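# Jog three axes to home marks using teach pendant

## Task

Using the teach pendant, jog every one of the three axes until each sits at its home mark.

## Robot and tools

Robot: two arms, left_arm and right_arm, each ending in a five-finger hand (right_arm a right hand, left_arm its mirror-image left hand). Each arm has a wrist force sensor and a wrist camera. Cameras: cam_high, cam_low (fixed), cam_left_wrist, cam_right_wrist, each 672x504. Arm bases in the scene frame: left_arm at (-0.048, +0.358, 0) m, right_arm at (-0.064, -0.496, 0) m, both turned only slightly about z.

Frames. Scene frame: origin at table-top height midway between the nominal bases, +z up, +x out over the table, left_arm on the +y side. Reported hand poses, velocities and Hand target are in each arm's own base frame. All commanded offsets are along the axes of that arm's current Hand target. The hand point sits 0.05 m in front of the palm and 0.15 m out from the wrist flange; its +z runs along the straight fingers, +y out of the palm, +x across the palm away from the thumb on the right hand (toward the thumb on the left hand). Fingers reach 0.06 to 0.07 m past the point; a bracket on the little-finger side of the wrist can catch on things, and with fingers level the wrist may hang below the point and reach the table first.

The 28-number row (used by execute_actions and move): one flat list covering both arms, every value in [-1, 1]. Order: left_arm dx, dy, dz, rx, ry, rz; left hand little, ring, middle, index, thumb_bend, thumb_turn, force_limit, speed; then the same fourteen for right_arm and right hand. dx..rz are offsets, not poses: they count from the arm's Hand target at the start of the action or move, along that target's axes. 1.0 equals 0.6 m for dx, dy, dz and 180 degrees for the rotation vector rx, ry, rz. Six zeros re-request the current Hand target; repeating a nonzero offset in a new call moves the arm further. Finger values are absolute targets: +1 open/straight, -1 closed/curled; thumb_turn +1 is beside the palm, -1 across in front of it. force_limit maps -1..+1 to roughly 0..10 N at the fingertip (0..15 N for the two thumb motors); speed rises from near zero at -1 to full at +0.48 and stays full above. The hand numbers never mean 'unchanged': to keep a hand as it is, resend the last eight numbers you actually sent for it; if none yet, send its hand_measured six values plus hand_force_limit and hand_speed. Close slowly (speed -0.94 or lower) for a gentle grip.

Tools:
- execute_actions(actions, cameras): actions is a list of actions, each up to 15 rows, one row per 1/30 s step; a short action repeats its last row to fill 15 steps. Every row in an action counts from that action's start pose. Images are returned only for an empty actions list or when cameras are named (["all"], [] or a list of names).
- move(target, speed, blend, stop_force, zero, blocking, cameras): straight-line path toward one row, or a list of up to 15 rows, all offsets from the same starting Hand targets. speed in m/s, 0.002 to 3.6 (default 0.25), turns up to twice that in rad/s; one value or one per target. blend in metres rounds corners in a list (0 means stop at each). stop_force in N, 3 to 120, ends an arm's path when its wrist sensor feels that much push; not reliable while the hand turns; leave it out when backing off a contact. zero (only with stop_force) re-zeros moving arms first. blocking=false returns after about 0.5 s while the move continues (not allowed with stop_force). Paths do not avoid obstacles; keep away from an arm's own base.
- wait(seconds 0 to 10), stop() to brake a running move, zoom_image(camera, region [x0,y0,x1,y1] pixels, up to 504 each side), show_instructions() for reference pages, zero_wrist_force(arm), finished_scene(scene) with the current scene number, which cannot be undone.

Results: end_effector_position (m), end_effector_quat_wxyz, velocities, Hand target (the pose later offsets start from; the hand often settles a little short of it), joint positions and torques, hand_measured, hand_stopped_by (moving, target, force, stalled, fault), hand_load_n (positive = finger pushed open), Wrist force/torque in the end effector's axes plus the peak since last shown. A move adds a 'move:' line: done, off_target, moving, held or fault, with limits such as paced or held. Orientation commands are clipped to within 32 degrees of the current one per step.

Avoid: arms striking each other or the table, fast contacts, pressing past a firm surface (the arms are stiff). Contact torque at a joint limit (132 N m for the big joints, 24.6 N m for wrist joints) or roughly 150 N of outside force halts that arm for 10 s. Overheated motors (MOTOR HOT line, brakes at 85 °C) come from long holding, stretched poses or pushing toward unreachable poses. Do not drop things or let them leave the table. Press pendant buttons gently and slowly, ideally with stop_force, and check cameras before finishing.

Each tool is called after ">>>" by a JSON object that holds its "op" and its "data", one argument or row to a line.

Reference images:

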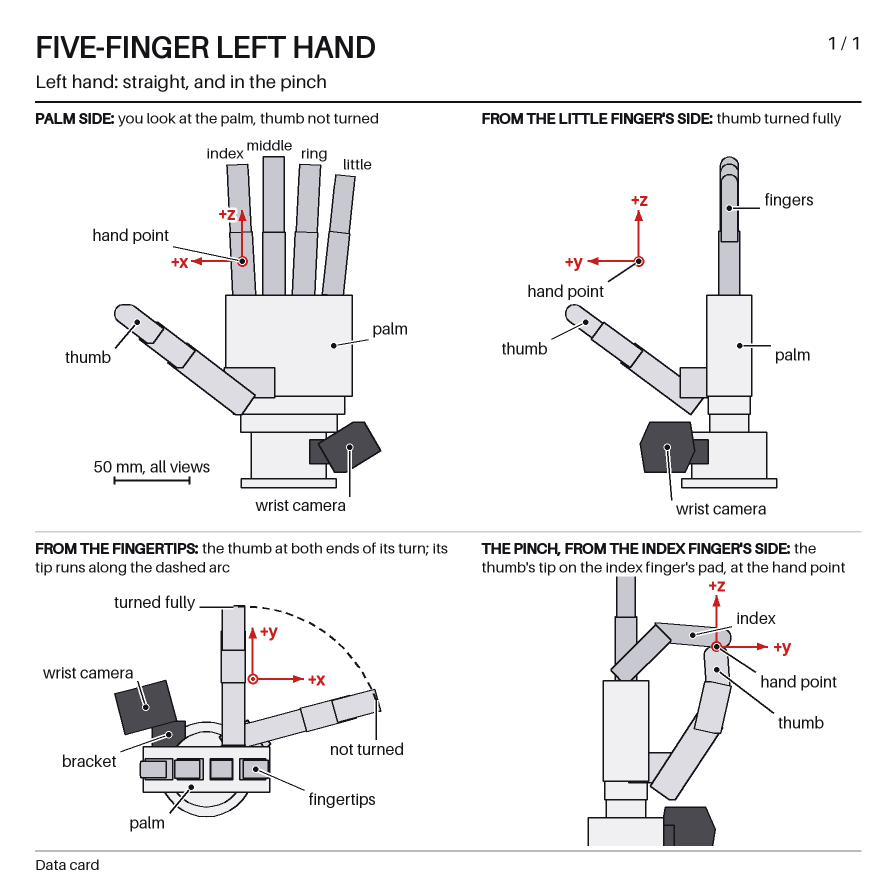

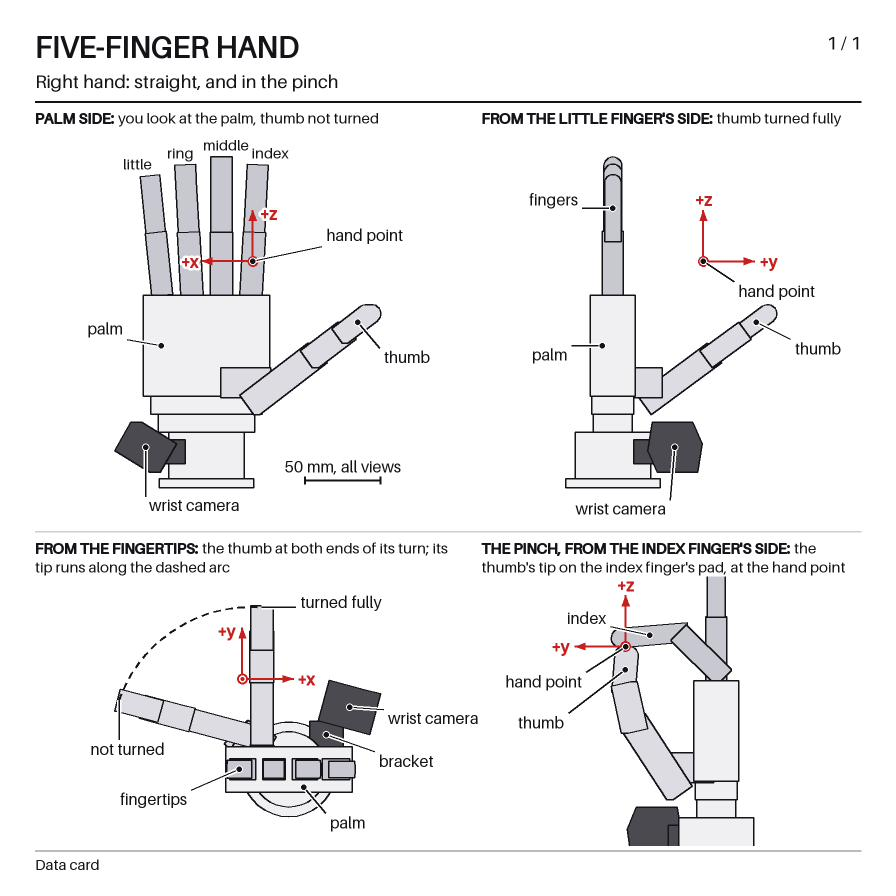

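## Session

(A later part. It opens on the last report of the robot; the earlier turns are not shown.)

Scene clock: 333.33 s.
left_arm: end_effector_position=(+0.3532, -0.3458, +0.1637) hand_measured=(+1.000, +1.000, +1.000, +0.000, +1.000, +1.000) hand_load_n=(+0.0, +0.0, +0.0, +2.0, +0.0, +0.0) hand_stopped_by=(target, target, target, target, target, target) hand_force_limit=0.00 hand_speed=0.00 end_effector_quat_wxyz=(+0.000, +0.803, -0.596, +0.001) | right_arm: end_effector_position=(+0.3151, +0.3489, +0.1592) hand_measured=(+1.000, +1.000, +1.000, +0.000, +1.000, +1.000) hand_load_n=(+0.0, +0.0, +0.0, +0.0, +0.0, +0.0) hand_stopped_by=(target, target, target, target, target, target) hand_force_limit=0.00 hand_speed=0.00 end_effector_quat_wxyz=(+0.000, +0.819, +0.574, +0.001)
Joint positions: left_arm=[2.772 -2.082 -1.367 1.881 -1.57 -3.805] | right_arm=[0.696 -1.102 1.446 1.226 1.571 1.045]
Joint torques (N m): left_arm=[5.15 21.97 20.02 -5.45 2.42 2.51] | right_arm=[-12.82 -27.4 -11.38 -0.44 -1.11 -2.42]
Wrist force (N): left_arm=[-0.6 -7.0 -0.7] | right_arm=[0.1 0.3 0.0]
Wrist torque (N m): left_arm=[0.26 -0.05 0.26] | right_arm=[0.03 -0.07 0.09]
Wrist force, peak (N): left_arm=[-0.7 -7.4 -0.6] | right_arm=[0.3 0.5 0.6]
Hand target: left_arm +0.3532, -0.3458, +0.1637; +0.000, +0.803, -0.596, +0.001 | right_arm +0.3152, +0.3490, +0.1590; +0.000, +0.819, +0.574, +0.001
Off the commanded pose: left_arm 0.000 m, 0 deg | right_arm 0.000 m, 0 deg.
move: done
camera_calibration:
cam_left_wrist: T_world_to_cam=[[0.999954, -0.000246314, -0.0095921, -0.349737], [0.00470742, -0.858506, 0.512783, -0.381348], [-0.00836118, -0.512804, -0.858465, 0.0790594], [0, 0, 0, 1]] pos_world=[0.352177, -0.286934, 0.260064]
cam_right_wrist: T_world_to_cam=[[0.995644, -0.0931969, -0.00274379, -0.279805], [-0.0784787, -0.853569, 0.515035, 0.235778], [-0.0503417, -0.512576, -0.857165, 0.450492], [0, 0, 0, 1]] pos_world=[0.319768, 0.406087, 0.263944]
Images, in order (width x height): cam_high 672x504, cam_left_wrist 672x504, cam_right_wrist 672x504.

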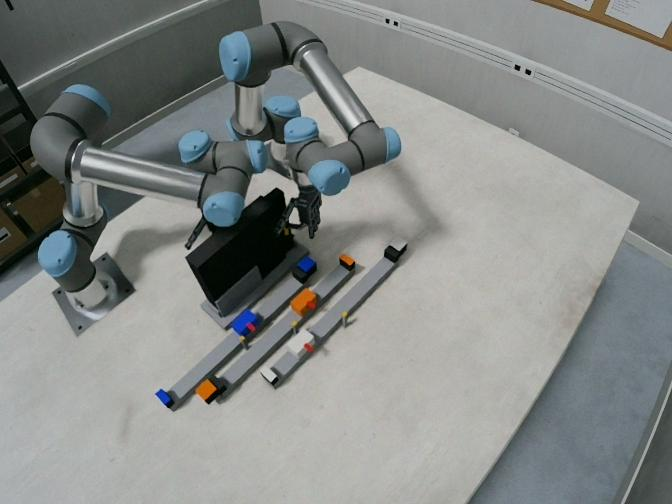

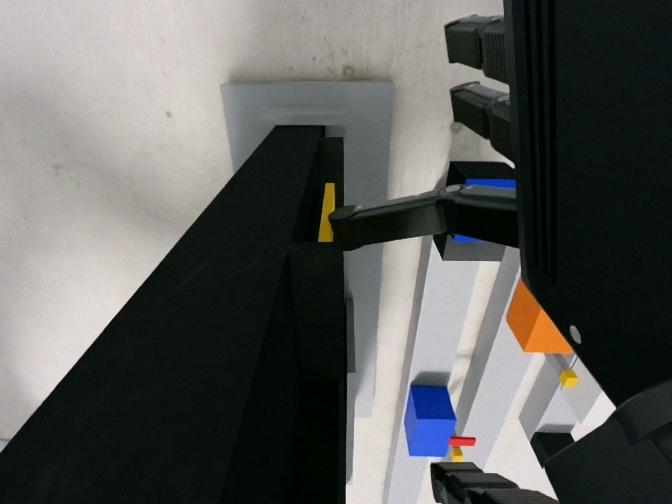

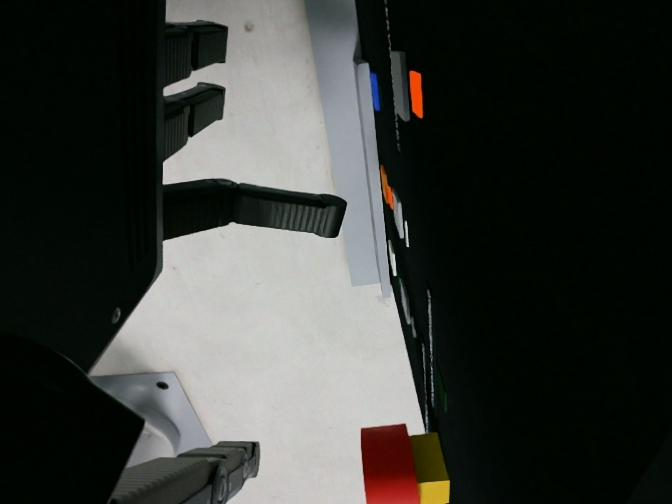

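>>> {"op": "move", "data": {
  "target": [
    [0,0,0,0,0,0,1,1,1,0,1,1,0,0,0.0118,0.0326,0,0,0,0,1,1,1,0,1,1,0,0],
    [0,0,0,0,0,0,1,1,1,0,1,1,0,0,-0.005,-0.01,0,0,0,0,1,1,1,0,1,1,0,0]
  ],
  "speed": 0.05,
  "cameras": ["cam_high","cam_left_wrist"]
}}

>>> {"op": "zoom_image", "data": {
  "camera": "cam_high",
  "region": [200, 220, 420, 400]
}}

Scene clock: 347.90 s.
left_arm: end_effector_position=(+0.3532, -0.3458, +0.1637) hand_measured=(+1.000, +1.000, +1.000, +0.000, +1.000, +1.000) hand_load_n=(+0.0, +0.0, +0.0, +2.0, +0.0, +0.0) hand_stopped_by=(target, target, target, target, target, target) hand_force_limit=0.00 hand_speed=0.00 end_effector_quat_wxyz=(+0.000, +0.803, -0.596, +0.001) | right_arm: end_effector_position=(+0.3087, +0.3482, +0.1589) hand_measured=(+1.000, +1.000, +1.000, +0.000, +1.000, +1.000) hand_load_n=(+0.0, +0.0, +0.0, +0.0, +0.0, +0.0) hand_stopped_by=(target, target, target, target, target, target) hand_force_limit=0.00 hand_speed=0.00 end_effector_quat_wxyz=(+0.000, +0.819, +0.574, +0.001)
Joint positions: left_arm=[2.772 -2.082 -1.367 1.881 -1.57 -3.805] | right_arm=[0.704 -1.111 1.46 1.22 1.571 1.053]
Joint torques (N m): left_arm=[4.78 22.33 19.1 -5.56 2.47 2.3] | right_arm=[10.24 -43.44 -11.9 -0.52 1.78 2.68]
Wrist force (N): left_arm=[-0.7 -7.0 -0.8] | right_arm=[-0.1 0.3 0.1]
Wrist torque (N m): left_arm=[0.28 -0.05 0.25] | right_arm=[0.02 -0.03 -0.03]
Wrist force, peak (N): left_arm=[-0.8 -7.3 -0.6] | right_arm=[-2.2 -9.7 -1.7]
Hand target: left_arm +0.3532, -0.3458, +0.1637; +0.000, +0.803, -0.596, +0.001 | right_arm +0.3085, +0.3482, +0.1589; +0.000, +0.819, +0.574, +0.001
Off the commanded pose: left_arm 0.000 m, 0 deg | right_arm 0.000 m, 0 deg.
move: done
camera_calibration:
cam_left_wrist: T_world_to_cam=[[0.999954, -0.000246314, -0.0095921, -0.349737], [0.00470742, -0.858506, 0.512783, -0.381348], [-0.00836118, -0.512804, -0.858465, 0.0790594], [0, 0, 0, 1]] pos_world=[0.352177, -0.286934, 0.260064]
Images, in order (width x height): cam_high 672x504, cam_left_wrist 672x504.

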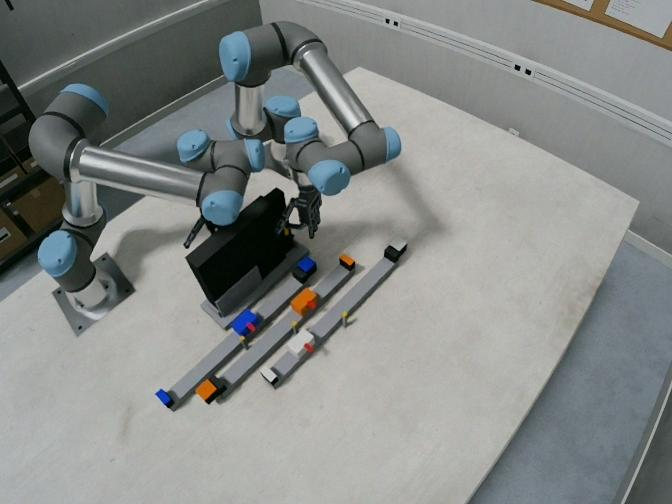

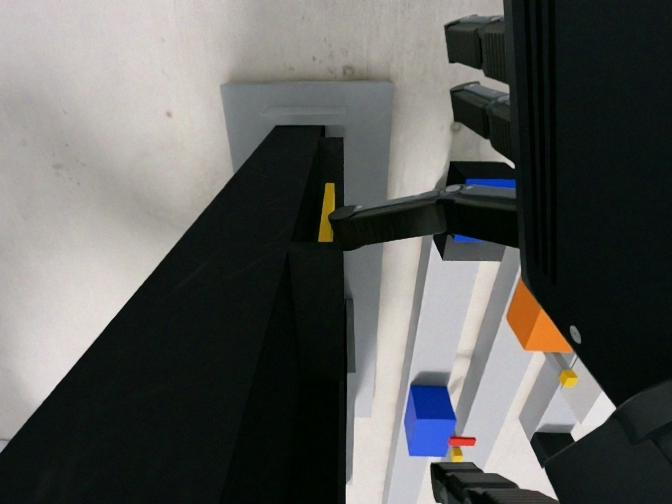

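Scaled by 2.291.

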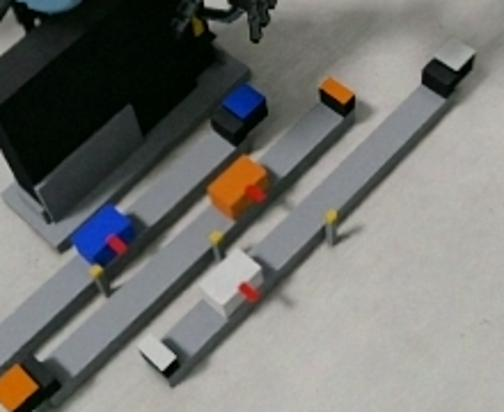

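>>> {"op": "move", "data": {
  "target": [0,0,0,0,0,0,1,1,1,0,1,1,0,0,-0.017,-0.047,-0.1333,0,0,0,1,1,1,0,1,1,0,0],
  "speed": 0.15,
  "cameras": ["cam_right_wrist"]
}}

>>> {"op": "zoom_image", "data": {
  "camera": "cam_right_wrist",
  "region": [380, 0, 540, 440]
}}

Scene clock: 351.57 s.
left_arm: end_effector_position=(+0.3532, -0.3458, +0.1637) hand_measured=(+1.000, +1.000, +1.000, +0.000, +1.000, +1.000) hand_load_n=(+0.0, +0.0, +0.0, +2.0, +0.0, +0.0) hand_stopped_by=(target, target, target, target, target, target) hand_force_limit=0.00 hand_speed=0.00 end_effector_quat_wxyz=(+0.000, +0.803, -0.596, +0.001) | right_arm: end_effector_position=(+0.2785, +0.3482, +0.2387) hand_measured=(+1.000, +1.000, +1.000, +0.000, +1.000, +1.000) hand_load_n=(+0.0, +0.0, +0.0, +0.5, +0.0, +0.0) hand_stopped_by=(target, target, target, target, target, target) hand_force_limit=0.00 hand_speed=0.00 end_effector_quat_wxyz=(+0.000, +0.819, +0.574, +0.001)
Joint positions: left_arm=[2.772 -2.082 -1.367 1.881 -1.57 -3.805] | right_arm=[0.749 -1.199 1.377 1.391 1.571 1.098]
Joint torques (N m): left_arm=[5.34 23.14 19.46 -5.46 2.45 2.27] | right_arm=[9.93 -41.54 -25.41 5.5 1.36 2.53]
Wrist force (N): left_arm=[-0.7 -7.0 -0.6] | right_arm=[0.1 0.1 0.3]
Wrist torque (N m): left_arm=[0.25 -0.04 0.25] | right_arm=[-0.03 -0.05 -0.04]
Wrist force, peak (N): left_arm=[-0.9 -7.2 -0.4] | right_arm=[0.0 0.7 0.7]
Hand target: left_arm +0.3532, -0.3458, +0.1637; +0.000, +0.803, -0.596, +0.001 | right_arm +0.2784, +0.3482, +0.2389; +0.000, +0.819, +0.574, +0.001
Off the commanded pose: left_arm 0.000 m, 0 deg | right_arm 0.000 m, 0 deg.
move: done
camera_calibration:
cam_right_wrist: T_world_to_cam=[[0.995645, -0.0931887, -0.00274879, -0.243213], [-0.0784691, -0.85357, 0.515035, 0.191309], [-0.0503418, -0.512576, -0.857165, 0.516521], [0, 0, 0, 1]] pos_world=[0.283168, 0.405387, 0.343544]
Images, in order (width x height): cam_right_wrist 672x504.

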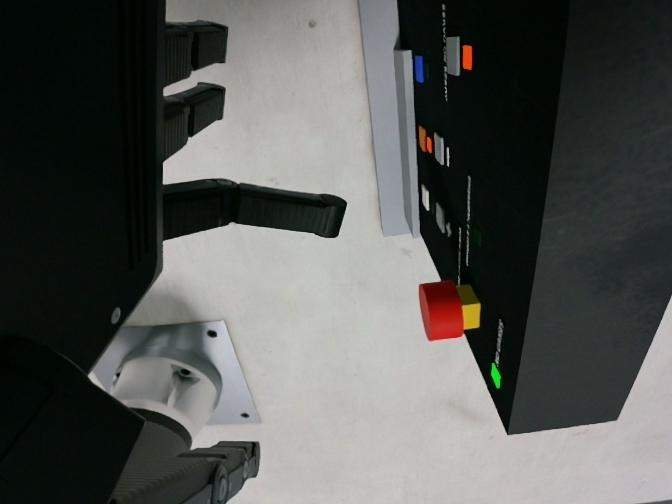

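Scaled by 1.145.

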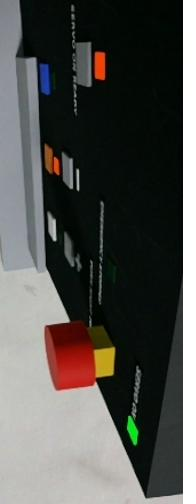

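>>> {"op": "move", "data": {
  "target": [0,0,0,0,0,0,1,1,1,0,1,1,0,0,0.0253,0.0608,0.1282,0,0,0,1,1,1,0,1,1,0,0],
  "speed": 0.15,
  "cameras": ["cam_right_wrist"]
}}

>>> {"op": "move", "data": {
  "target": [0,0,0,0,0,0,1,1,1,0,1,1,0,0,0.0142,0.0392,0,0,0,0,1,1,1,0,1,1,0,0],
  "speed": 0.02,
  "stop_force": 4,
  "cameras": ["cam_high","cam_right_wrist"]
}}

>>> {"op": "wait", "data": {
  "seconds": 0.1,
  "cameras": ["cam_high"]
}}

>>> {"op": "move", "data": {
  "target": [0,0,0,0,0,0,1,1,1,0,1,1,0,0,-0.0142,-0.0392,0,0,0,0,1,1,1,0,1,1,0,0],
  "speed": 0.1,
  "cameras": ["cam_high","cam_right_wrist"]
}}

Scene clock: 371.60 s.
left_arm: end_effector_position=(+0.3532, -0.3458, +0.1637) hand_measured=(+1.000, +1.000, +1.000, +0.000, +1.000, +1.000) hand_load_n=(+0.0, +0.0, +0.0, +2.0, +0.0, +0.0) hand_stopped_by=(target, target, target, target, target, target) hand_force_limit=0.00 hand_speed=0.00 end_effector_quat_wxyz=(+0.000, +0.803, -0.596, +0.001) | right_arm: end_effector_position=(+0.3178, +0.3500, +0.1623) hand_measured=(+1.000, +1.000, +1.000, +0.000, +1.000, +1.000) hand_load_n=(-0.5, +0.0, +0.5, +0.0, +0.0, +0.0) hand_stopped_by=(target, target, target, target, target, target) hand_force_limit=0.00 hand_speed=0.00 end_effector_quat_wxyz=(+0.000, +0.819, +0.574, +0.001) end_effector_velocity=(+0.001, +0.000, -0.003) end_effector_angular_velocity=(+0.000, +0.000, +0.000)
Joint positions: left_arm=[2.772 -2.082 -1.367 1.881 -1.57 -3.805] | right_arm=[0.694 -1.099 1.432 1.236 1.571 1.043]
Joint velocities: left_arm=[within noise] | right_arm=[-0.001 0.004 0.001 -0.005 0 -0.001]
Joint torques (N m): left_arm=[4.62 22.5 19.98 -5.58 2.52 2.3] | right_arm=[-12.13 -26.34 -11.45 -0.39 -0.95 -2.33]
Wrist force (N): left_arm=[-0.6 -7.0 -0.5] | right_arm=[0.3 -0.3 -0.2]
Wrist torque (N m): left_arm=[0.27 -0.05 0.26] | right_arm=[-0.06 -0.08 0.07]
Wrist force, peak (N): left_arm=[-0.7 -7.4 -0.4] | right_arm=[0.3 0.8 1.0]
Hand target: left_arm +0.3532, -0.3458, +0.1637; +0.000, +0.803, -0.596, +0.001 | right_arm +0.3180, +0.3500, +0.1620; +0.000, +0.819, +0.574, +0.001
Off the commanded pose: left_arm 0.000 m, 0 deg | right_arm 0.000 m, 0 deg.
move: done
camera_calibration:
cam_right_wrist: T_world_to_cam=[[0.995644, -0.0931969, -0.00274379, -0.282382], [-0.0784787, -0.853569, 0.515035, 0.235281], [-0.0503417, -0.512576, -0.857165, 0.453935], [0, 0, 0, 1]] pos_world=[0.322468, 0.407187, 0.267144]
Images, in order (width x height): cam_right_wrist 672x504.

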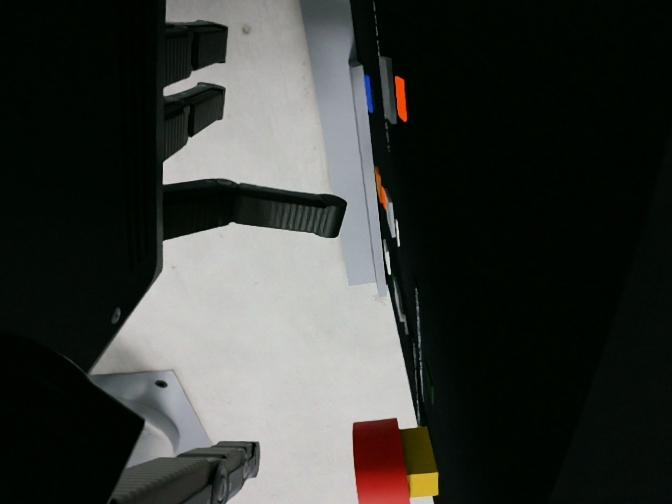

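Scene clock: 373.67 s.
left_arm: end_effector_position=(+0.3532, -0.3458, +0.1637) hand_measured=(+1.000, +1.000, +1.000, +0.000, +1.000, +1.000) hand_load_n=(+0.0, +0.0, +0.0, +2.0, +0.0, +0.0) hand_stopped_by=(target, target, target, target, target, target) hand_force_limit=0.00 hand_speed=0.00 end_effector_quat_wxyz=(+0.000, +0.803, -0.596, +0.001) | right_arm: end_effector_position=(+0.3350, +0.3500, +0.1620) hand_measured=(+1.000, +1.000, +1.000, +0.000, +1.000, +1.000) hand_load_n=(+0.0, +0.0, +0.5, +1.0, +0.0, +0.0) hand_stopped_by=(target, target, target, target, target, target) hand_force_limit=0.00 hand_speed=0.00 end_effector_quat_wxyz=(+0.000, +0.819, +0.574, +0.001)
Joint positions: left_arm=[2.772 -2.082 -1.367 1.881 -1.57 -3.805] | right_arm=[0.671 -1.075 1.397 1.248 1.571 1.02]
Joint torques (N m): left_arm=[5.27 22.72 19.59 -5.59 2.32 2.21] | right_arm=[8.01 -46.39 -13.18 -1.38 2.05 2.26]
Wrist force (N): left_arm=[-0.9 -7.1 -0.6] | right_arm=[-1.1 -4.0 -0.6]
Wrist torque (N m): left_arm=[0.25 -0.02 0.25] | right_arm=[-0.04 -0.09 0.01]
Wrist force, peak (N): left_arm=[-0.8 -7.3 -0.7] | right_arm=[-3.1 -12.2 -2.6]
Hand target: left_arm +0.3532, -0.3458, +0.1637; +0.000, +0.803, -0.596, +0.001 | right_arm +0.3350, +0.3500, +0.1620; +0.000, +0.819, +0.574, +0.001 (not the last commanded pose)
Off the commanded pose: left_arm 0.000 m, 0 deg | right_arm 0.008 m, 0 deg.
move: contact (right_arm)
camera_calibration:
cam_right_wrist: T_world_to_cam=[[0.995639, -0.0932484, -0.00282887, -0.299463], [-0.0784788, -0.853565, 0.515042, 0.236782], [-0.0504415, -0.512574, -0.85716, 0.454575], [0, 0, 0, 1]] pos_world=[0.339669, 0.407188, 0.266844]
Images, in order (width x height): cam_high 672x504, cam_right_wrist 672x504.

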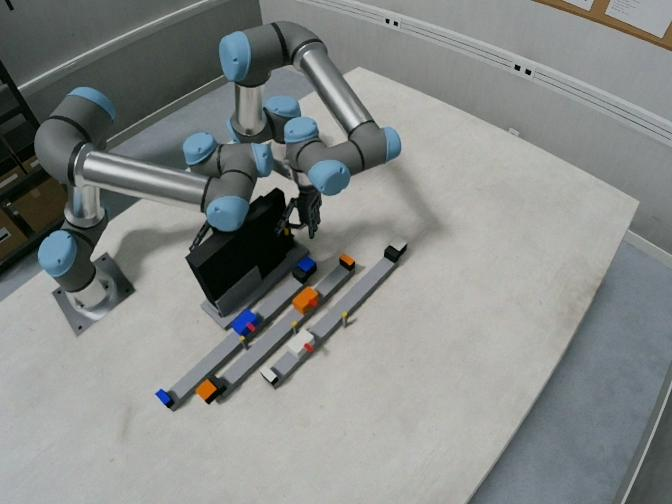

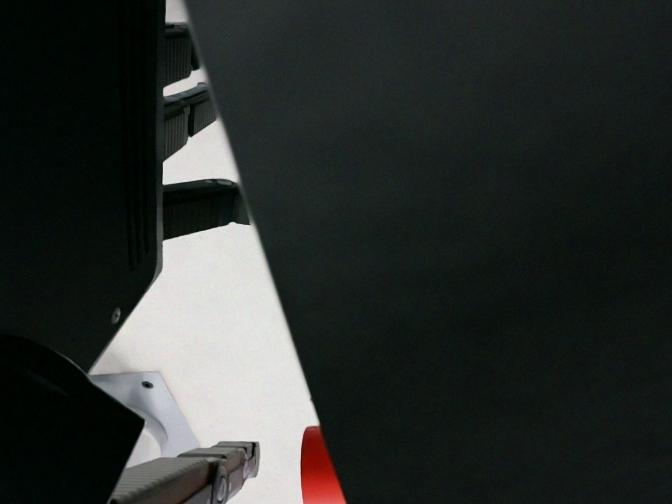

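Scene clock: 373.77 s.
left_arm: end_effector_position=(+0.3532, -0.3458, +0.1637) hand_measured=(+1.000, +1.000, +1.000, +0.000, +1.000, +1.000) hand_load_n=(+0.0, +0.0, +0.0, +2.0, +0.0, +0.0) hand_stopped_by=(target, target, target, target, target, target) hand_force_limit=0.00 hand_speed=0.00 end_effector_quat_wxyz=(+0.000, +0.803, -0.596, +0.001) | right_arm: end_effector_position=(+0.3350, +0.3500, +0.1620) hand_measured=(+1.000, +1.000, +1.000, +0.000, +1.000, +1.000) hand_load_n=(+0.0, +0.0, +0.0, +0.5, +0.0, +0.0) hand_stopped_by=(target, target, target, target, target, target) hand_force_limit=0.00 hand_speed=0.00 end_effector_quat_wxyz=(+0.000, +0.819, +0.574, +0.001)
Joint positions: left_arm=[2.772 -2.082 -1.367 1.881 -1.57 -3.805] | right_arm=[0.671 -1.075 1.397 1.248 1.571 1.02]
Joint torques (N m): left_arm=[4.32 22.1 18.43 -5.44 2.19 2.3] | right_arm=[8.88 -45.12 -12.31 -1.45 1.89 2.33]
Wrist force (N): left_arm=[-0.9 -6.9 -0.8] | right_arm=[-1.3 -3.9 -0.3]
Wrist torque (N m): left_arm=[0.29 -0.02 0.24] | right_arm=[-0.04 -0.05 -0.01]
Wrist force, peak (N): left_arm=[-0.5 -7.1 -0.8] | right_arm=[-1.0 -4.6 -0.6]
Hand target: left_arm +0.3532, -0.3458, +0.1637; +0.000, +0.803, -0.596, +0.001 | right_arm +0.3350, +0.3500, +0.1620; +0.000, +0.819, +0.574, +0.001 (not the last commanded pose)
Off the commanded pose: left_arm 0.000 m, 0 deg | right_arm 0.008 m, 0 deg.
wait: 0.10 s; no rest
Images, in order (width x height): cam_high 672x504.

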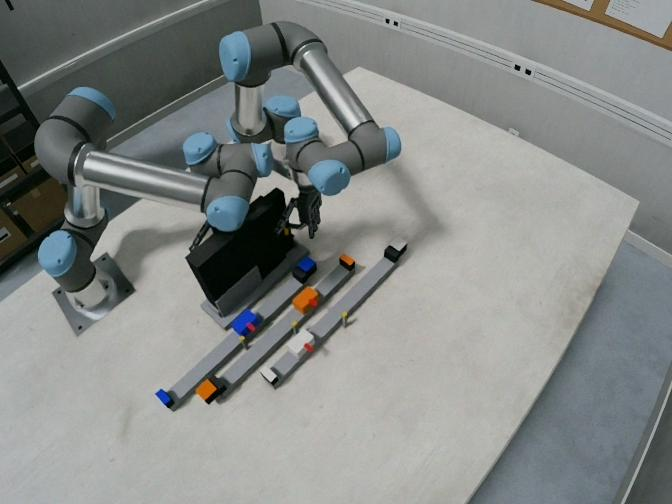

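Scene clock: 374.73 s.
left_arm: end_effector_position=(+0.3532, -0.3458, +0.1637) hand_measured=(+1.000, +1.000, +1.000, +0.000, +1.000, +1.000) hand_load_n=(+0.0, +0.0, +0.0, +2.0, +0.0, +0.0) hand_stopped_by=(target, target, target, target, target, target) hand_force_limit=0.00 hand_speed=0.00 end_effector_quat_wxyz=(+0.000, +0.803, -0.596, +0.001) | right_arm: end_effector_position=(+0.3102, +0.3500, +0.1620) hand_measured=(+1.000, +1.000, +1.000, +0.000, +1.000, +1.000) hand_load_n=(+0.0, +0.0, +0.0, +0.0, -0.5, +0.0) hand_stopped_by=(target, target, target, target, target, target) hand_force_limit=0.00 hand_speed=0.00 end_effector_quat_wxyz=(+0.000, +0.819, +0.574, +0.001)
Joint positions: left_arm=[2.772 -2.082 -1.367 1.881 -1.57 -3.805] | right_arm=[0.705 -1.108 1.448 1.23 1.571 1.054]
Joint torques (N m): left_arm=[5.27 22.45 19.64 -5.44 2.45 2.28] | right_arm=[10.07 -44.24 -10.26 -0.66 0.48 2.54]
Wrist force (N): left_arm=[-0.8 -7.0 -0.4] | right_arm=[0.1 0.3 0.2]
Wrist torque (N m): left_arm=[0.26 -0.02 0.25] | right_arm=[0.01 -0.07 -0.03]
Wrist force, peak (N): left_arm=[-0.7 -7.2 -0.8] | right_arm=[-1.0 -4.3 -0.8]
Hand target: left_arm +0.3532, -0.3458, +0.1637; +0.000, +0.803, -0.596, +0.001 | right_arm +0.3100, +0.3500, +0.1620; +0.000, +0.819, +0.574, +0.001
Off the commanded pose: left_arm 0.000 m, 0 deg | right_arm 0.000 m, 0 deg.
move: done
camera_calibration:
cam_right_wrist: T_world_to_cam=[[0.995639, -0.0932484, -0.00282887, -0.274771], [-0.0784788, -0.853565, 0.515042, 0.234836], [-0.0504415, -0.512574, -0.85716, 0.453324], [0, 0, 0, 1]] pos_world=[0.314869, 0.407188, 0.266844]
Images, in order (width x height): cam_high 672x504, cam_right_wrist 672x504.

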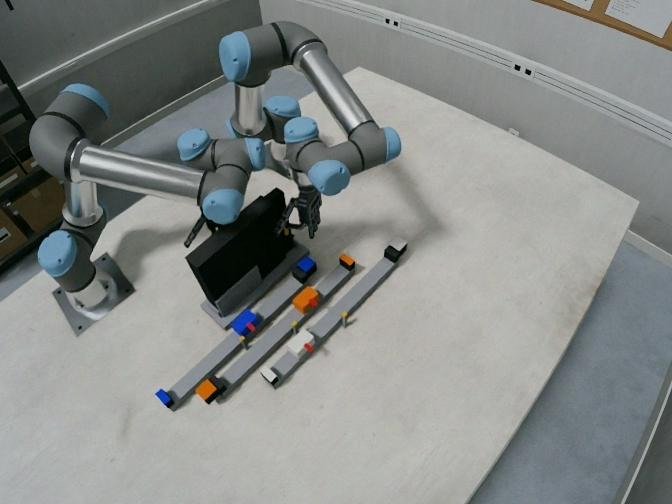

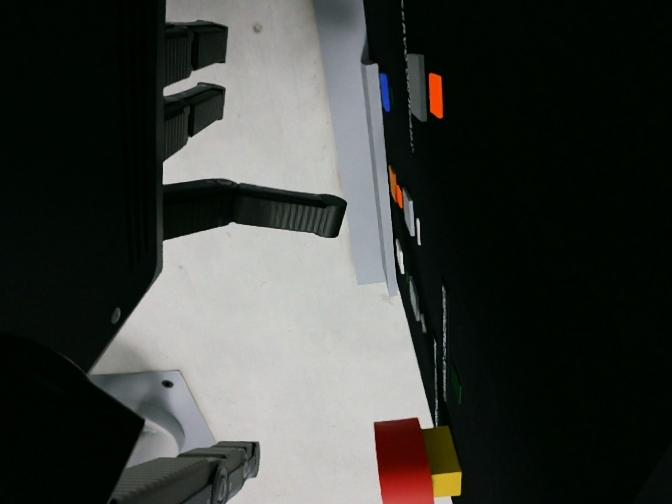

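>>> {"op": "zoom_image", "data": {
  "camera": "cam_high",
  "region": [200, 220, 420, 400]
}}

Scaled by 2.291.

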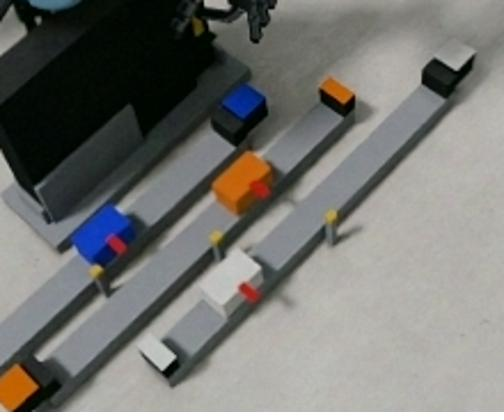

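>>> {"op": "move", "data": {
  "target": [0,0,0,0,0,0,1,1,1,0,1,1,0,0,-0.0597,0.0358,-0.0043,0,0,0,1,1,1,0,1,1,0,0],
  "speed": 0.1,
  "cameras": ["cam_right_wrist"]
}}

>>> {"op": "zoom_image", "data": {
  "camera": "cam_right_wrist",
  "region": [300, 40, 480, 504]
}}

Scene clock: 395.10 s.
left_arm: end_effector_position=(+0.3532, -0.3458, +0.1637) hand_measured=(+1.000, +1.000, +1.000, +0.000, +1.000, +1.000) hand_load_n=(+0.0, +0.0, +0.0, +2.0, +0.0, +0.0) hand_stopped_by=(target, target, target, target, target, target) hand_force_limit=0.00 hand_speed=0.00 end_effector_quat_wxyz=(+0.000, +0.803, -0.596, +0.001) | right_arm: end_effector_position=(+0.3179, +0.3092, +0.1646) hand_measured=(+1.000, +1.000, +1.000, +0.000, +1.000, +1.000) hand_load_n=(+0.0, +0.0, +0.0, +0.0, +0.0, +0.0) hand_stopped_by=(target, target, target, target, target, target) hand_force_limit=0.00 hand_speed=0.00 end_effector_quat_wxyz=(+0.000, +0.819, +0.574, +0.001)
Joint positions: left_arm=[2.772 -2.082 -1.367 1.881 -1.57 -3.805] | right_arm=[0.622 -1.177 1.543 1.204 1.571 0.971]
Joint torques (N m): left_arm=[4.27 22.61 19.39 -5.48 2.49 2.15] | right_arm=[-13.17 -43.01 -12.34 -0.71 -1.01 -2.46]
Wrist force (N): left_arm=[-0.7 -7.1 -0.4] | right_arm=[0.2 0.0 0.3]
Wrist torque (N m): left_arm=[0.24 -0.04 0.26] | right_arm=[-0.04 -0.07 0.06]
Wrist force, peak (N): left_arm=[-0.8 -7.2 -0.7] | right_arm=[0.5 0.4 0.4]
Hand target: left_arm +0.3532, -0.3458, +0.1637; +0.000, +0.803, -0.596, +0.001 | right_arm +0.3179, +0.3090, +0.1646; +0.000, +0.819, +0.574, +0.001
Off the commanded pose: left_arm 0.000 m, 0 deg | right_arm 0.000 m, 0 deg.
move: done
camera_calibration:
cam_right_wrist: T_world_to_cam=[[0.995631, -0.0933331, -0.00277722, -0.286215], [-0.0785779, -0.853556, 0.515042, 0.199356], [-0.0504409, -0.512574, -0.85716, 0.434942], [0, 0, 0, 1]] pos_world=[0.322569, 0.366388, 0.269344]
Images, in order (width x height): cam_right_wrist 672x504.

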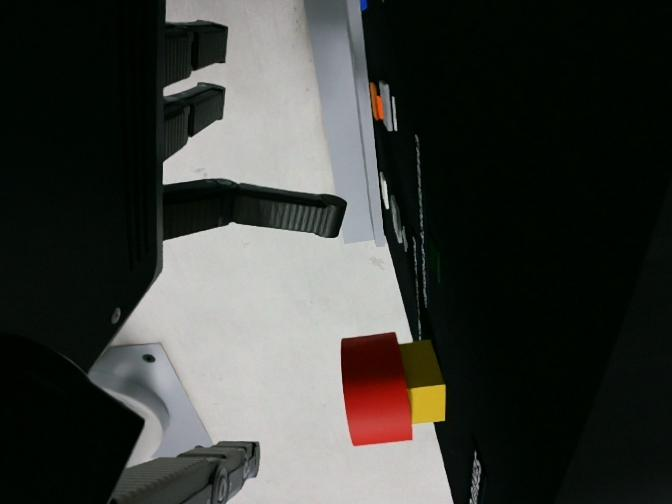

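Scaled by 1.086.

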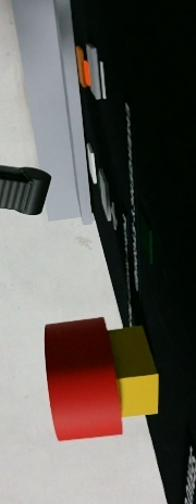

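>>> {"op": "move", "data": {
  "target": [0,0,0,0,0,0,1,1,1,0,1,1,0,0,0.0171,0.047,0,0,0,0,1,1,1,0,1,1,0,0],
  "speed": 0.015,
  "stop_force": 8,
  "cameras": ["cam_high"]
}}

>>> {"op": "wait", "data": {
  "seconds": 0.3,
  "cameras": ["cam_high"]
}}

>>> {"op": "move", "data": {
  "target": [0,0,0,0,0,0,1,1,1,0,1,1,0,0,-0.0142,-0.0392,0,0,0,0,1,1,1,0,1,1,0,0],
  "speed": 0.1,
  "cameras": ["cam_high","cam_right_wrist"]
}}

>>> {"op": "zoom_image", "data": {
  "camera": "cam_high",
  "region": [200, 220, 420, 400]
}}

Scene clock: 401.23 s.
left_arm: end_effector_position=(+0.3532, -0.3458, +0.1637) hand_measured=(+1.000, +1.000, +1.000, +0.000, +1.000, +1.000) hand_load_n=(+0.0, +0.0, +0.0, +2.0, +0.0, -0.5) hand_stopped_by=(target, target, target, target, target, target) hand_force_limit=0.00 hand_speed=0.00 end_effector_quat_wxyz=(+0.000, +0.803, -0.596, +0.001) | right_arm: end_effector_position=(+0.3383, +0.3090, +0.1646) hand_measured=(+1.000, +1.000, +1.000, +0.000, +1.000, +1.000) hand_load_n=(+0.0, +0.0, +0.0, +1.0, -0.5, +0.0) hand_stopped_by=(target, target, target, target, target, target) hand_force_limit=0.00 hand_speed=0.00 end_effector_quat_wxyz=(+0.000, +0.819, +0.574, +0.001)
Joint positions: left_arm=[2.772 -2.082 -1.367 1.881 -1.57 -3.805] | right_arm=[0.595 -1.148 1.5 1.217 1.571 0.944]
Joint torques (N m): left_arm=[5.69 21.83 18.73 -5.58 2.29 1.96] | right_arm=[7.45 -41.75 -13.65 -2.19 2.61 2.16]
Wrist force (N): left_arm=[-0.7 -7.2 -0.5] | right_arm=[-2.2 -7.6 -1.8]
Wrist torque (N m): left_arm=[0.24 -0.04 0.26] | right_arm=[-0.05 -0.05 -0.01]
Wrist force, peak (N): left_arm=[-0.9 -7.3 -0.4] | right_arm=[-3.3 -13.4 -2.5]
Hand target: left_arm +0.3532, -0.3458, +0.1637; +0.000, +0.803, -0.596, +0.001 | right_arm +0.3383, +0.3090, +0.1646; +0.000, +0.819, +0.574, +0.001 (not the last commanded pose)
Off the commanded pose: left_arm 0.000 m, 0 deg | right_arm 0.010 m, 0 deg.
move: contact (right_arm)
Images, in order (width x height): cam_high 672x504.

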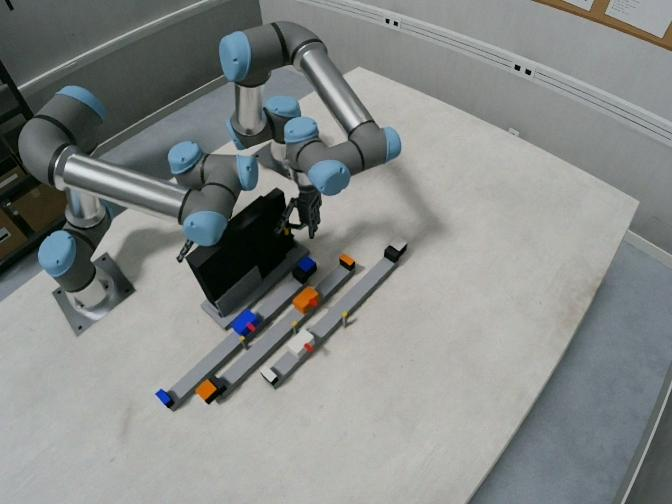

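Scene clock: 401.53 s.
left_arm: end_effector_position=(+0.3532, -0.3458, +0.1637) hand_measured=(+1.000, +1.000, +1.000, +0.000, +1.000, +1.000) hand_load_n=(+0.0, +0.0, +0.0, +2.0, +0.0, -0.5) hand_stopped_by=(target, target, target, target, target, target) hand_force_limit=0.00 hand_speed=0.00 end_effector_quat_wxyz=(+0.000, +0.803, -0.596, +0.001) | right_arm: end_effector_position=(+0.3383, +0.3090, +0.1646) hand_measured=(+1.000, +1.000, +1.000, +0.000, +1.000, +1.000) hand_load_n=(+0.0, +0.0, +0.0, +1.0, +0.0, +0.0) hand_stopped_by=(target, target, target, target, target, target) hand_force_limit=0.00 hand_speed=0.00 end_effector_quat_wxyz=(+0.000, +0.819, +0.574, +0.001)
Joint positions: left_arm=[2.772 -2.082 -1.367 1.881 -1.57 -3.805] | right_arm=[0.595 -1.148 1.5 1.217 1.571 0.944]
Joint torques (N m): left_arm=[4.4 21.94 19.75 -5.25 2.3 1.85] | right_arm=[8.7 -41.83 -13.42 -1.99 2.49 2.19]
Wrist force (N): left_arm=[-0.7 -7.0 -0.5] | right_arm=[-2.2 -7.5 -1.8]
Wrist torque (N m): left_arm=[0.27 -0.04 0.25] | right_arm=[-0.04 -0.06 -0.01]
Wrist force, peak (N): left_arm=[-0.8 -7.2 -0.7] | right_arm=[-2.3 -7.8 -1.6]
Hand target: left_arm +0.3532, -0.3458, +0.1637; +0.000, +0.803, -0.596, +0.001 | right_arm +0.3383, +0.3090, +0.1646; +0.000, +0.819, +0.574, +0.001 (not the last commanded pose)
Off the commanded pose: left_arm 0.000 m, 0 deg | right_arm 0.010 m, 0 deg.
wait: 0.30 s; at rest by 0.17 s
Images, in order (width x height): cam_high 672x504.

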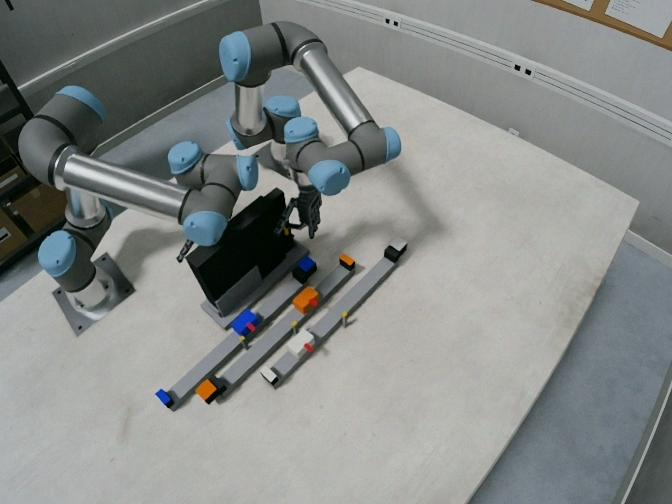

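Scene clock: 402.50 s.
left_arm: end_effector_position=(+0.3532, -0.3458, +0.1637) hand_measured=(+1.000, +1.000, +1.000, +0.000, +1.000, +1.000) hand_load_n=(+0.0, +0.0, +0.0, +2.0, +0.0, +0.0) hand_stopped_by=(target, target, target, target, target, target) hand_force_limit=0.00 hand_speed=0.00 end_effector_quat_wxyz=(+0.000, +0.803, -0.596, +0.001) | right_arm: end_effector_position=(+0.3135, +0.3090, +0.1646) hand_measured=(+1.000, +1.000, +1.000, +0.000, +1.000, +1.000) hand_load_n=(+0.0, +0.0, +0.0, +0.0, +0.0, +0.0) hand_stopped_by=(target, target, target, target, target, target) hand_force_limit=0.00 hand_speed=0.00 end_effector_quat_wxyz=(+0.000, +0.819, +0.574, +0.001)
Joint positions: left_arm=[2.772 -2.082 -1.367 1.881 -1.57 -3.805] | right_arm=[0.627 -1.183 1.552 1.201 1.571 0.976]
Joint torques (N m): left_arm=[5.06 21.97 18.95 -5.44 2.41 2.01] | right_arm=[10.35 -39.96 -11.94 -0.55 -0.01 2.72]
Wrist force (N): left_arm=[-0.6 -7.0 -0.6] | right_arm=[0.1 -0.2 0.4]
Wrist torque (N m): left_arm=[0.26 -0.06 0.26] | right_arm=[-0.09 -0.06 -0.05]
Wrist force, peak (N): left_arm=[-0.9 -7.2 -0.7] | right_arm=[-2.2 -7.7 -1.7]
Hand target: left_arm +0.3532, -0.3458, +0.1637; +0.000, +0.803, -0.596, +0.001 | right_arm +0.3133, +0.3090, +0.1646; +0.000, +0.819, +0.574, +0.001
Off the commanded pose: left_arm 0.000 m, 0 deg | right_arm 0.000 m, 0 deg.
move: done
camera_calibration:
cam_right_wrist: T_world_to_cam=[[0.995636, -0.0932667, -0.00305069, -0.281906], [-0.07838, -0.853566, 0.515055, 0.198784], [-0.0506415, -0.512569, -0.857152, 0.434683], [0, 0, 0, 1]] pos_world=[0.318269, 0.366188, 0.269345]
Images, in order (width x height): cam_high 672x504, cam_right_wrist 672x504.

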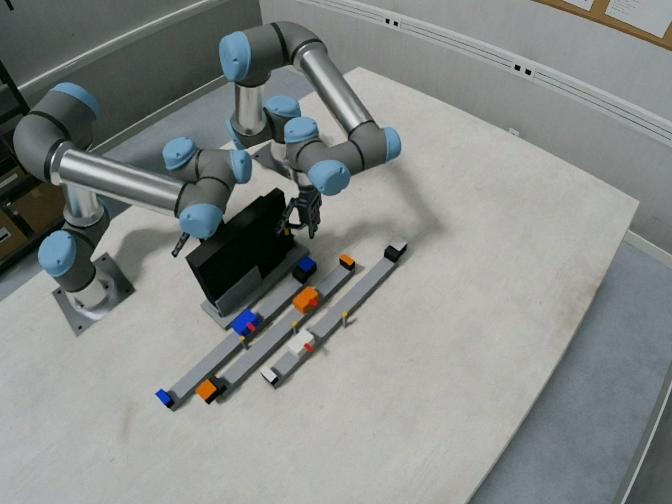

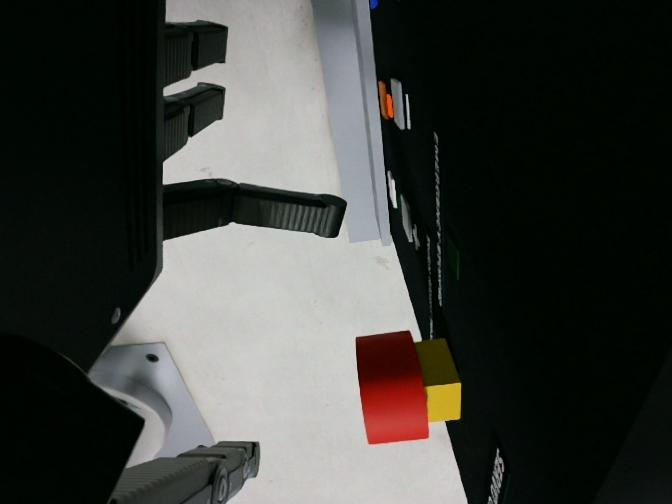

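Scaled by 2.291.

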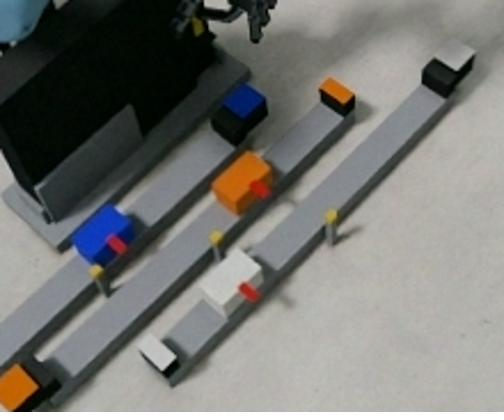

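>>> {"op": "move", "data": {
  "target": [0,0,0,0,0,0,1,1,1,0,1,1,0,0,-0.0237,-0.0682,-0.009,-0.1386,0.012,-0.0543,1,1,1,-0.2,1,1,0,0],
  "speed": 0.15,
  "cameras": ["cam_right_wrist"]
}}

Scene clock: 460.57 s.
left_arm: end_effector_position=(+0.3532, -0.3458, +0.1637) hand_measured=(+1.000, +1.000, +1.000, +0.000, +1.000, +1.000) hand_load_n=(+0.0, +0.0, +0.0, +2.0, +0.0, +0.0) hand_stopped_by=(target, target, target, target, target, target) hand_force_limit=0.00 hand_speed=0.00 end_effector_quat_wxyz=(+0.000, +0.803, -0.596, +0.001) | right_arm: end_effector_position=(+0.2700, +0.3097, +0.1699) hand_measured=(+1.000, +1.000, +1.000, -0.200, +1.000, +1.000) hand_load_n=(+0.0, +0.0, +0.0, +0.0, +0.0, +0.0) hand_stopped_by=(target, target, target, target, target, target) hand_force_limit=0.00 hand_speed=0.00 end_effector_quat_wxyz=(+0.166, +0.748, +0.627, +0.140)
Joint positions: left_arm=[2.772 -2.082 -1.367 1.881 -1.57 -3.805] | right_arm=[0.909 -1.305 1.783 0.878 1.954 1.044]
Joint torques (N m): left_arm=[3.79 21.81 20.51 -5.52 2.31 1.93] | right_arm=[10.07 -36.45 -11.3 -0.83 2.65 2.57]
Wrist force (N): left_arm=[-0.5 -7.0 -0.9] | right_arm=[0.0 0.6 0.6]
Wrist torque (N m): left_arm=[0.28 -0.08 0.27] | right_arm=[-0.12 -0.07 0.01]
Wrist force, peak (N): left_arm=[-0.7 -7.3 -0.5] | right_arm=[0.1 0.1 1.3]
Hand target: left_arm +0.3532, -0.3458, +0.1637; +0.000, +0.803, -0.596, +0.001 | right_arm +0.2700, +0.3097, +0.1699; +0.166, +0.748, +0.627, +0.140
Off the commanded pose: left_arm 0.000 m, 0 deg | right_arm 0.000 m, 0 deg.
move: done
camera_calibration:
cam_right_wrist: T_world_to_cam=[[0.908916, 0.0949198, 0.406032, -0.342858], [-0.164963, -0.812451, 0.559206, 0.196248], [0.382961, -0.575252, -0.722791, 0.316937], [0, 0, 0, 1]] pos_world=[0.222628, 0.374305, 0.258547]
Images, in order (width x height): cam_right_wrist 672x504.

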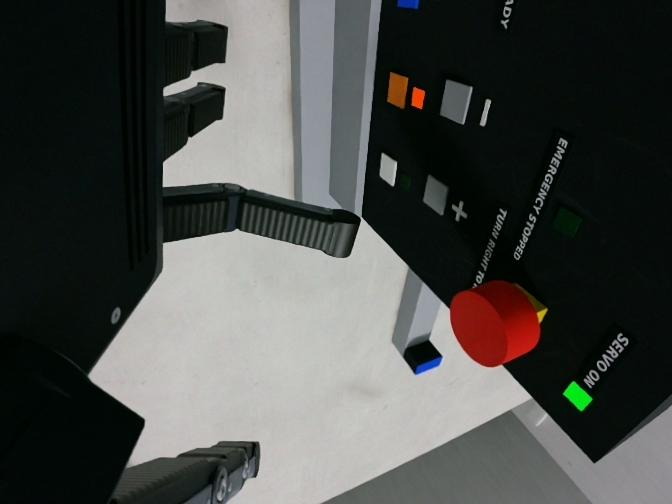

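>>> {"op": "move", "data": {
  "target": [0,0,0,0,0,0,1,1,1,0,1,1,0,0,0.0037,0.0473,0.0772,0,0,0,-1,-1,-1,-0.2,1,1,0,0],
  "speed": 0.1,
  "cameras": ["cam_right_wrist"]
}}

>>> {"op": "zoom_image", "data": {
  "camera": "cam_right_wrist",
  "region": [260, 100, 500, 340]
}}

Scene clock: 473.33 s.
left_arm: end_effector_position=(+0.3532, -0.3458, +0.1637) hand_measured=(+1.000, +1.000, +1.000, +0.000, +1.000, +1.000) hand_load_n=(+0.0, +0.0, +0.0, +2.0, +0.0, +0.0) hand_stopped_by=(target, target, target, target, target, target) hand_force_limit=0.00 hand_speed=0.00 end_effector_quat_wxyz=(+0.000, +0.803, -0.596, +0.001) | right_arm: end_effector_position=(+0.3148, +0.3040, +0.1401) hand_measured=(-1.000, -1.000, -1.000, -0.200, +1.000, +1.000) hand_load_n=(+0.0, +0.0, +0.0, +0.0, -0.5, +0.0) hand_stopped_by=(target, target, target, target, target, target) hand_force_limit=0.00 hand_speed=0.00 end_effector_quat_wxyz=(+0.166, +0.748, +0.627, +0.140) end_effector_velocity=(+0.002, +0.000, -0.001) end_effector_angular_velocity=(+0.002, -0.003, +0.000)
Joint positions: left_arm=[2.772 -2.082 -1.367 1.881 -1.57 -3.805] | right_arm=[0.807 -1.253 1.788 0.782 1.931 0.937]
Joint velocities: left_arm=[within noise] | right_arm=[-0.003 0.002 -0.001 -0.005 0 -0.003]
Joint torques (N m): left_arm=[4.44 22.19 19.91 -5.4 2.2 1.74] | right_arm=[-12 -18.61 -22.73 -1.06 -0.68 -2.35]
Wrist force (N): left_arm=[-0.6 -6.9 -0.4] | right_arm=[0.4 0.6 0.6]
Wrist torque (N m): left_arm=[0.26 -0.04 0.26] | right_arm=[-0.11 -0.12 0.14]
Wrist force, peak (N): left_arm=[-0.9 -7.3 -0.7] | right_arm=[0.1 0.9 1.3]
Hand target: left_arm +0.3532, -0.3458, +0.1637; +0.000, +0.803, -0.596, +0.001 | right_arm +0.3150, +0.3040, +0.1400; +0.166, +0.748, +0.627, +0.140
Off the commanded pose: left_arm 0.000 m, 0 deg | right_arm 0.000 m, 0 deg.
move: done
camera_calibration:
cam_right_wrist: T_world_to_cam=[[0.908697, 0.0951636, 0.406464, -0.371025], [-0.165047, -0.812441, 0.559194, 0.21575], [0.383443, -0.575224, -0.722557, 0.274696], [0, 0, 0, 1]] pos_world=[0.267428, 0.368604, 0.228646]
Images, in order (width x height): cam_right_wrist 672x504.

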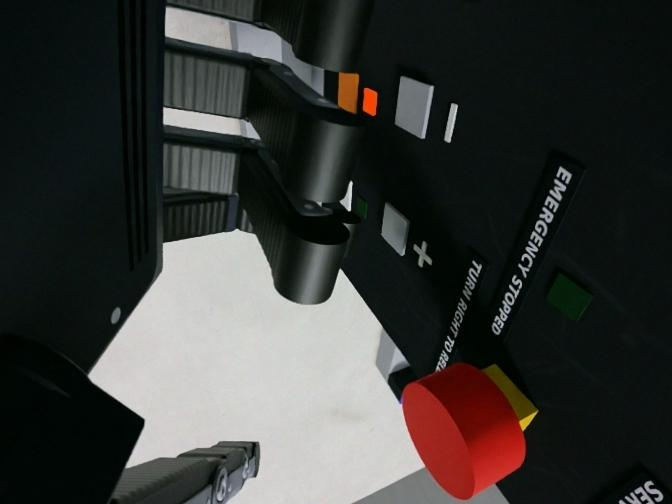

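Scaled by 2.100.

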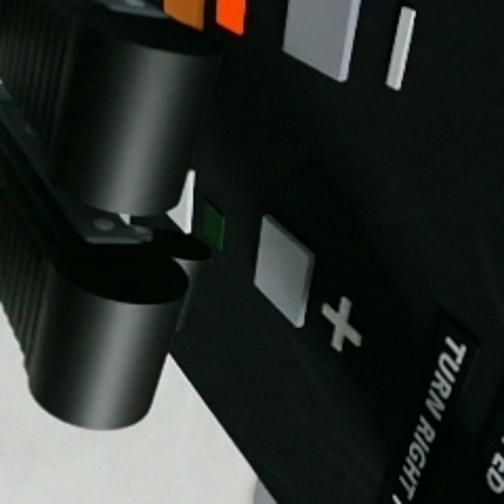

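>>> {"op": "move", "data": {
  "target": [0,0,0,0,0,0,1,1,1,0,1,1,0,0,0,0,0,0,0,0,1,1,1,-0.2,1,1,0,0],
  "speed": 0.1,
  "cameras": ["cam_right_wrist"]
}}

>>> {"op": "zoom_image", "data": {
  "camera": "cam_right_wrist",
  "region": [260, 100, 500, 340]
}}

Scene clock: 477.77 s.
left_arm: end_effector_position=(+0.3532, -0.3458, +0.1637) hand_measured=(+1.000, +1.000, +1.000, +0.000, +1.000, +1.000) hand_load_n=(+0.0, +0.0, +0.0, +2.0, +0.0, +0.0) hand_stopped_by=(target, target, target, target, target, target) hand_force_limit=0.00 hand_speed=0.00 end_effector_quat_wxyz=(+0.000, +0.803, -0.596, +0.001) | right_arm: end_effector_position=(+0.3150, +0.3040, +0.1400) hand_measured=(+1.000, +1.000, +1.000, -0.200, +1.000, +1.000) hand_load_n=(+0.0, +0.0, +0.0, +0.0, +0.0, +0.0) hand_stopped_by=(target, target, target, target, target, target) hand_force_limit=0.00 hand_speed=0.00 end_effector_quat_wxyz=(+0.166, +0.748, +0.627, +0.140)
Joint positions: left_arm=[2.772 -2.082 -1.367 1.881 -1.57 -3.805] | right_arm=[0.807 -1.253 1.787 0.781 1.931 0.936]
Joint torques (N m): left_arm=[5.15 22.21 19.64 -5.38 2.48 1.74] | right_arm=[-10.95 -19.21 -19.03 -0.02 0.02 -2.23]
Wrist force (N): left_arm=[-1.0 -7.0 -0.6] | right_arm=[0.2 1.1 1.1]
Wrist torque (N m): left_arm=[0.26 0.00 0.23] | right_arm=[-0.06 -0.11 0.14]
Wrist force, peak (N): left_arm=[-0.7 -7.3 -0.5] | right_arm=[0.2 1.1 1.1]
Hand target: left_arm +0.3532, -0.3458, +0.1637; +0.000, +0.803, -0.596, +0.001 | right_arm +0.3150, +0.3040, +0.1400; +0.166, +0.748, +0.627, +0.140
Off the commanded pose: left_arm 0.000 m, 0 deg | right_arm 0.000 m, 0 deg.
move: done
camera_calibration:
cam_right_wrist: T_world_to_cam=[[0.908697, 0.0951636, 0.406464, -0.371075], [-0.165047, -0.812441, 0.559194, 0.215822], [0.383443, -0.575224, -0.722557, 0.274586], [0, 0, 0, 1]] pos_world=[0.267528, 0.368604, 0.228546]
Images, in order (width x height): cam_right_wrist 672x504.

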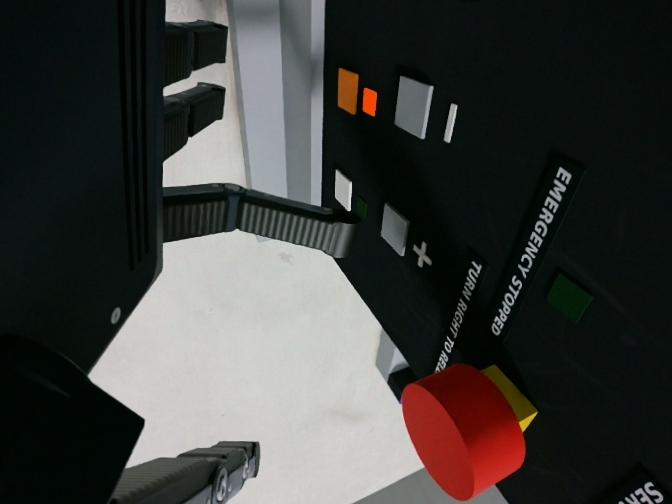

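Scaled by 2.100.

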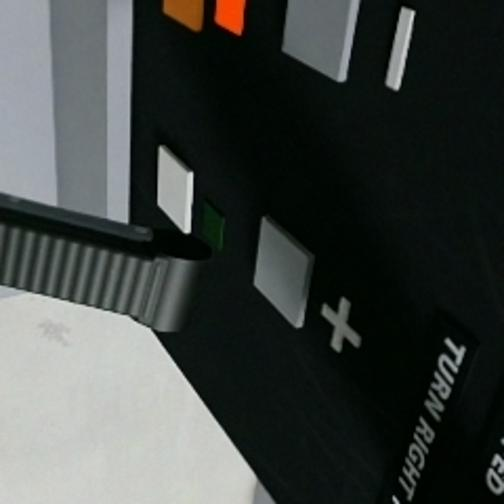

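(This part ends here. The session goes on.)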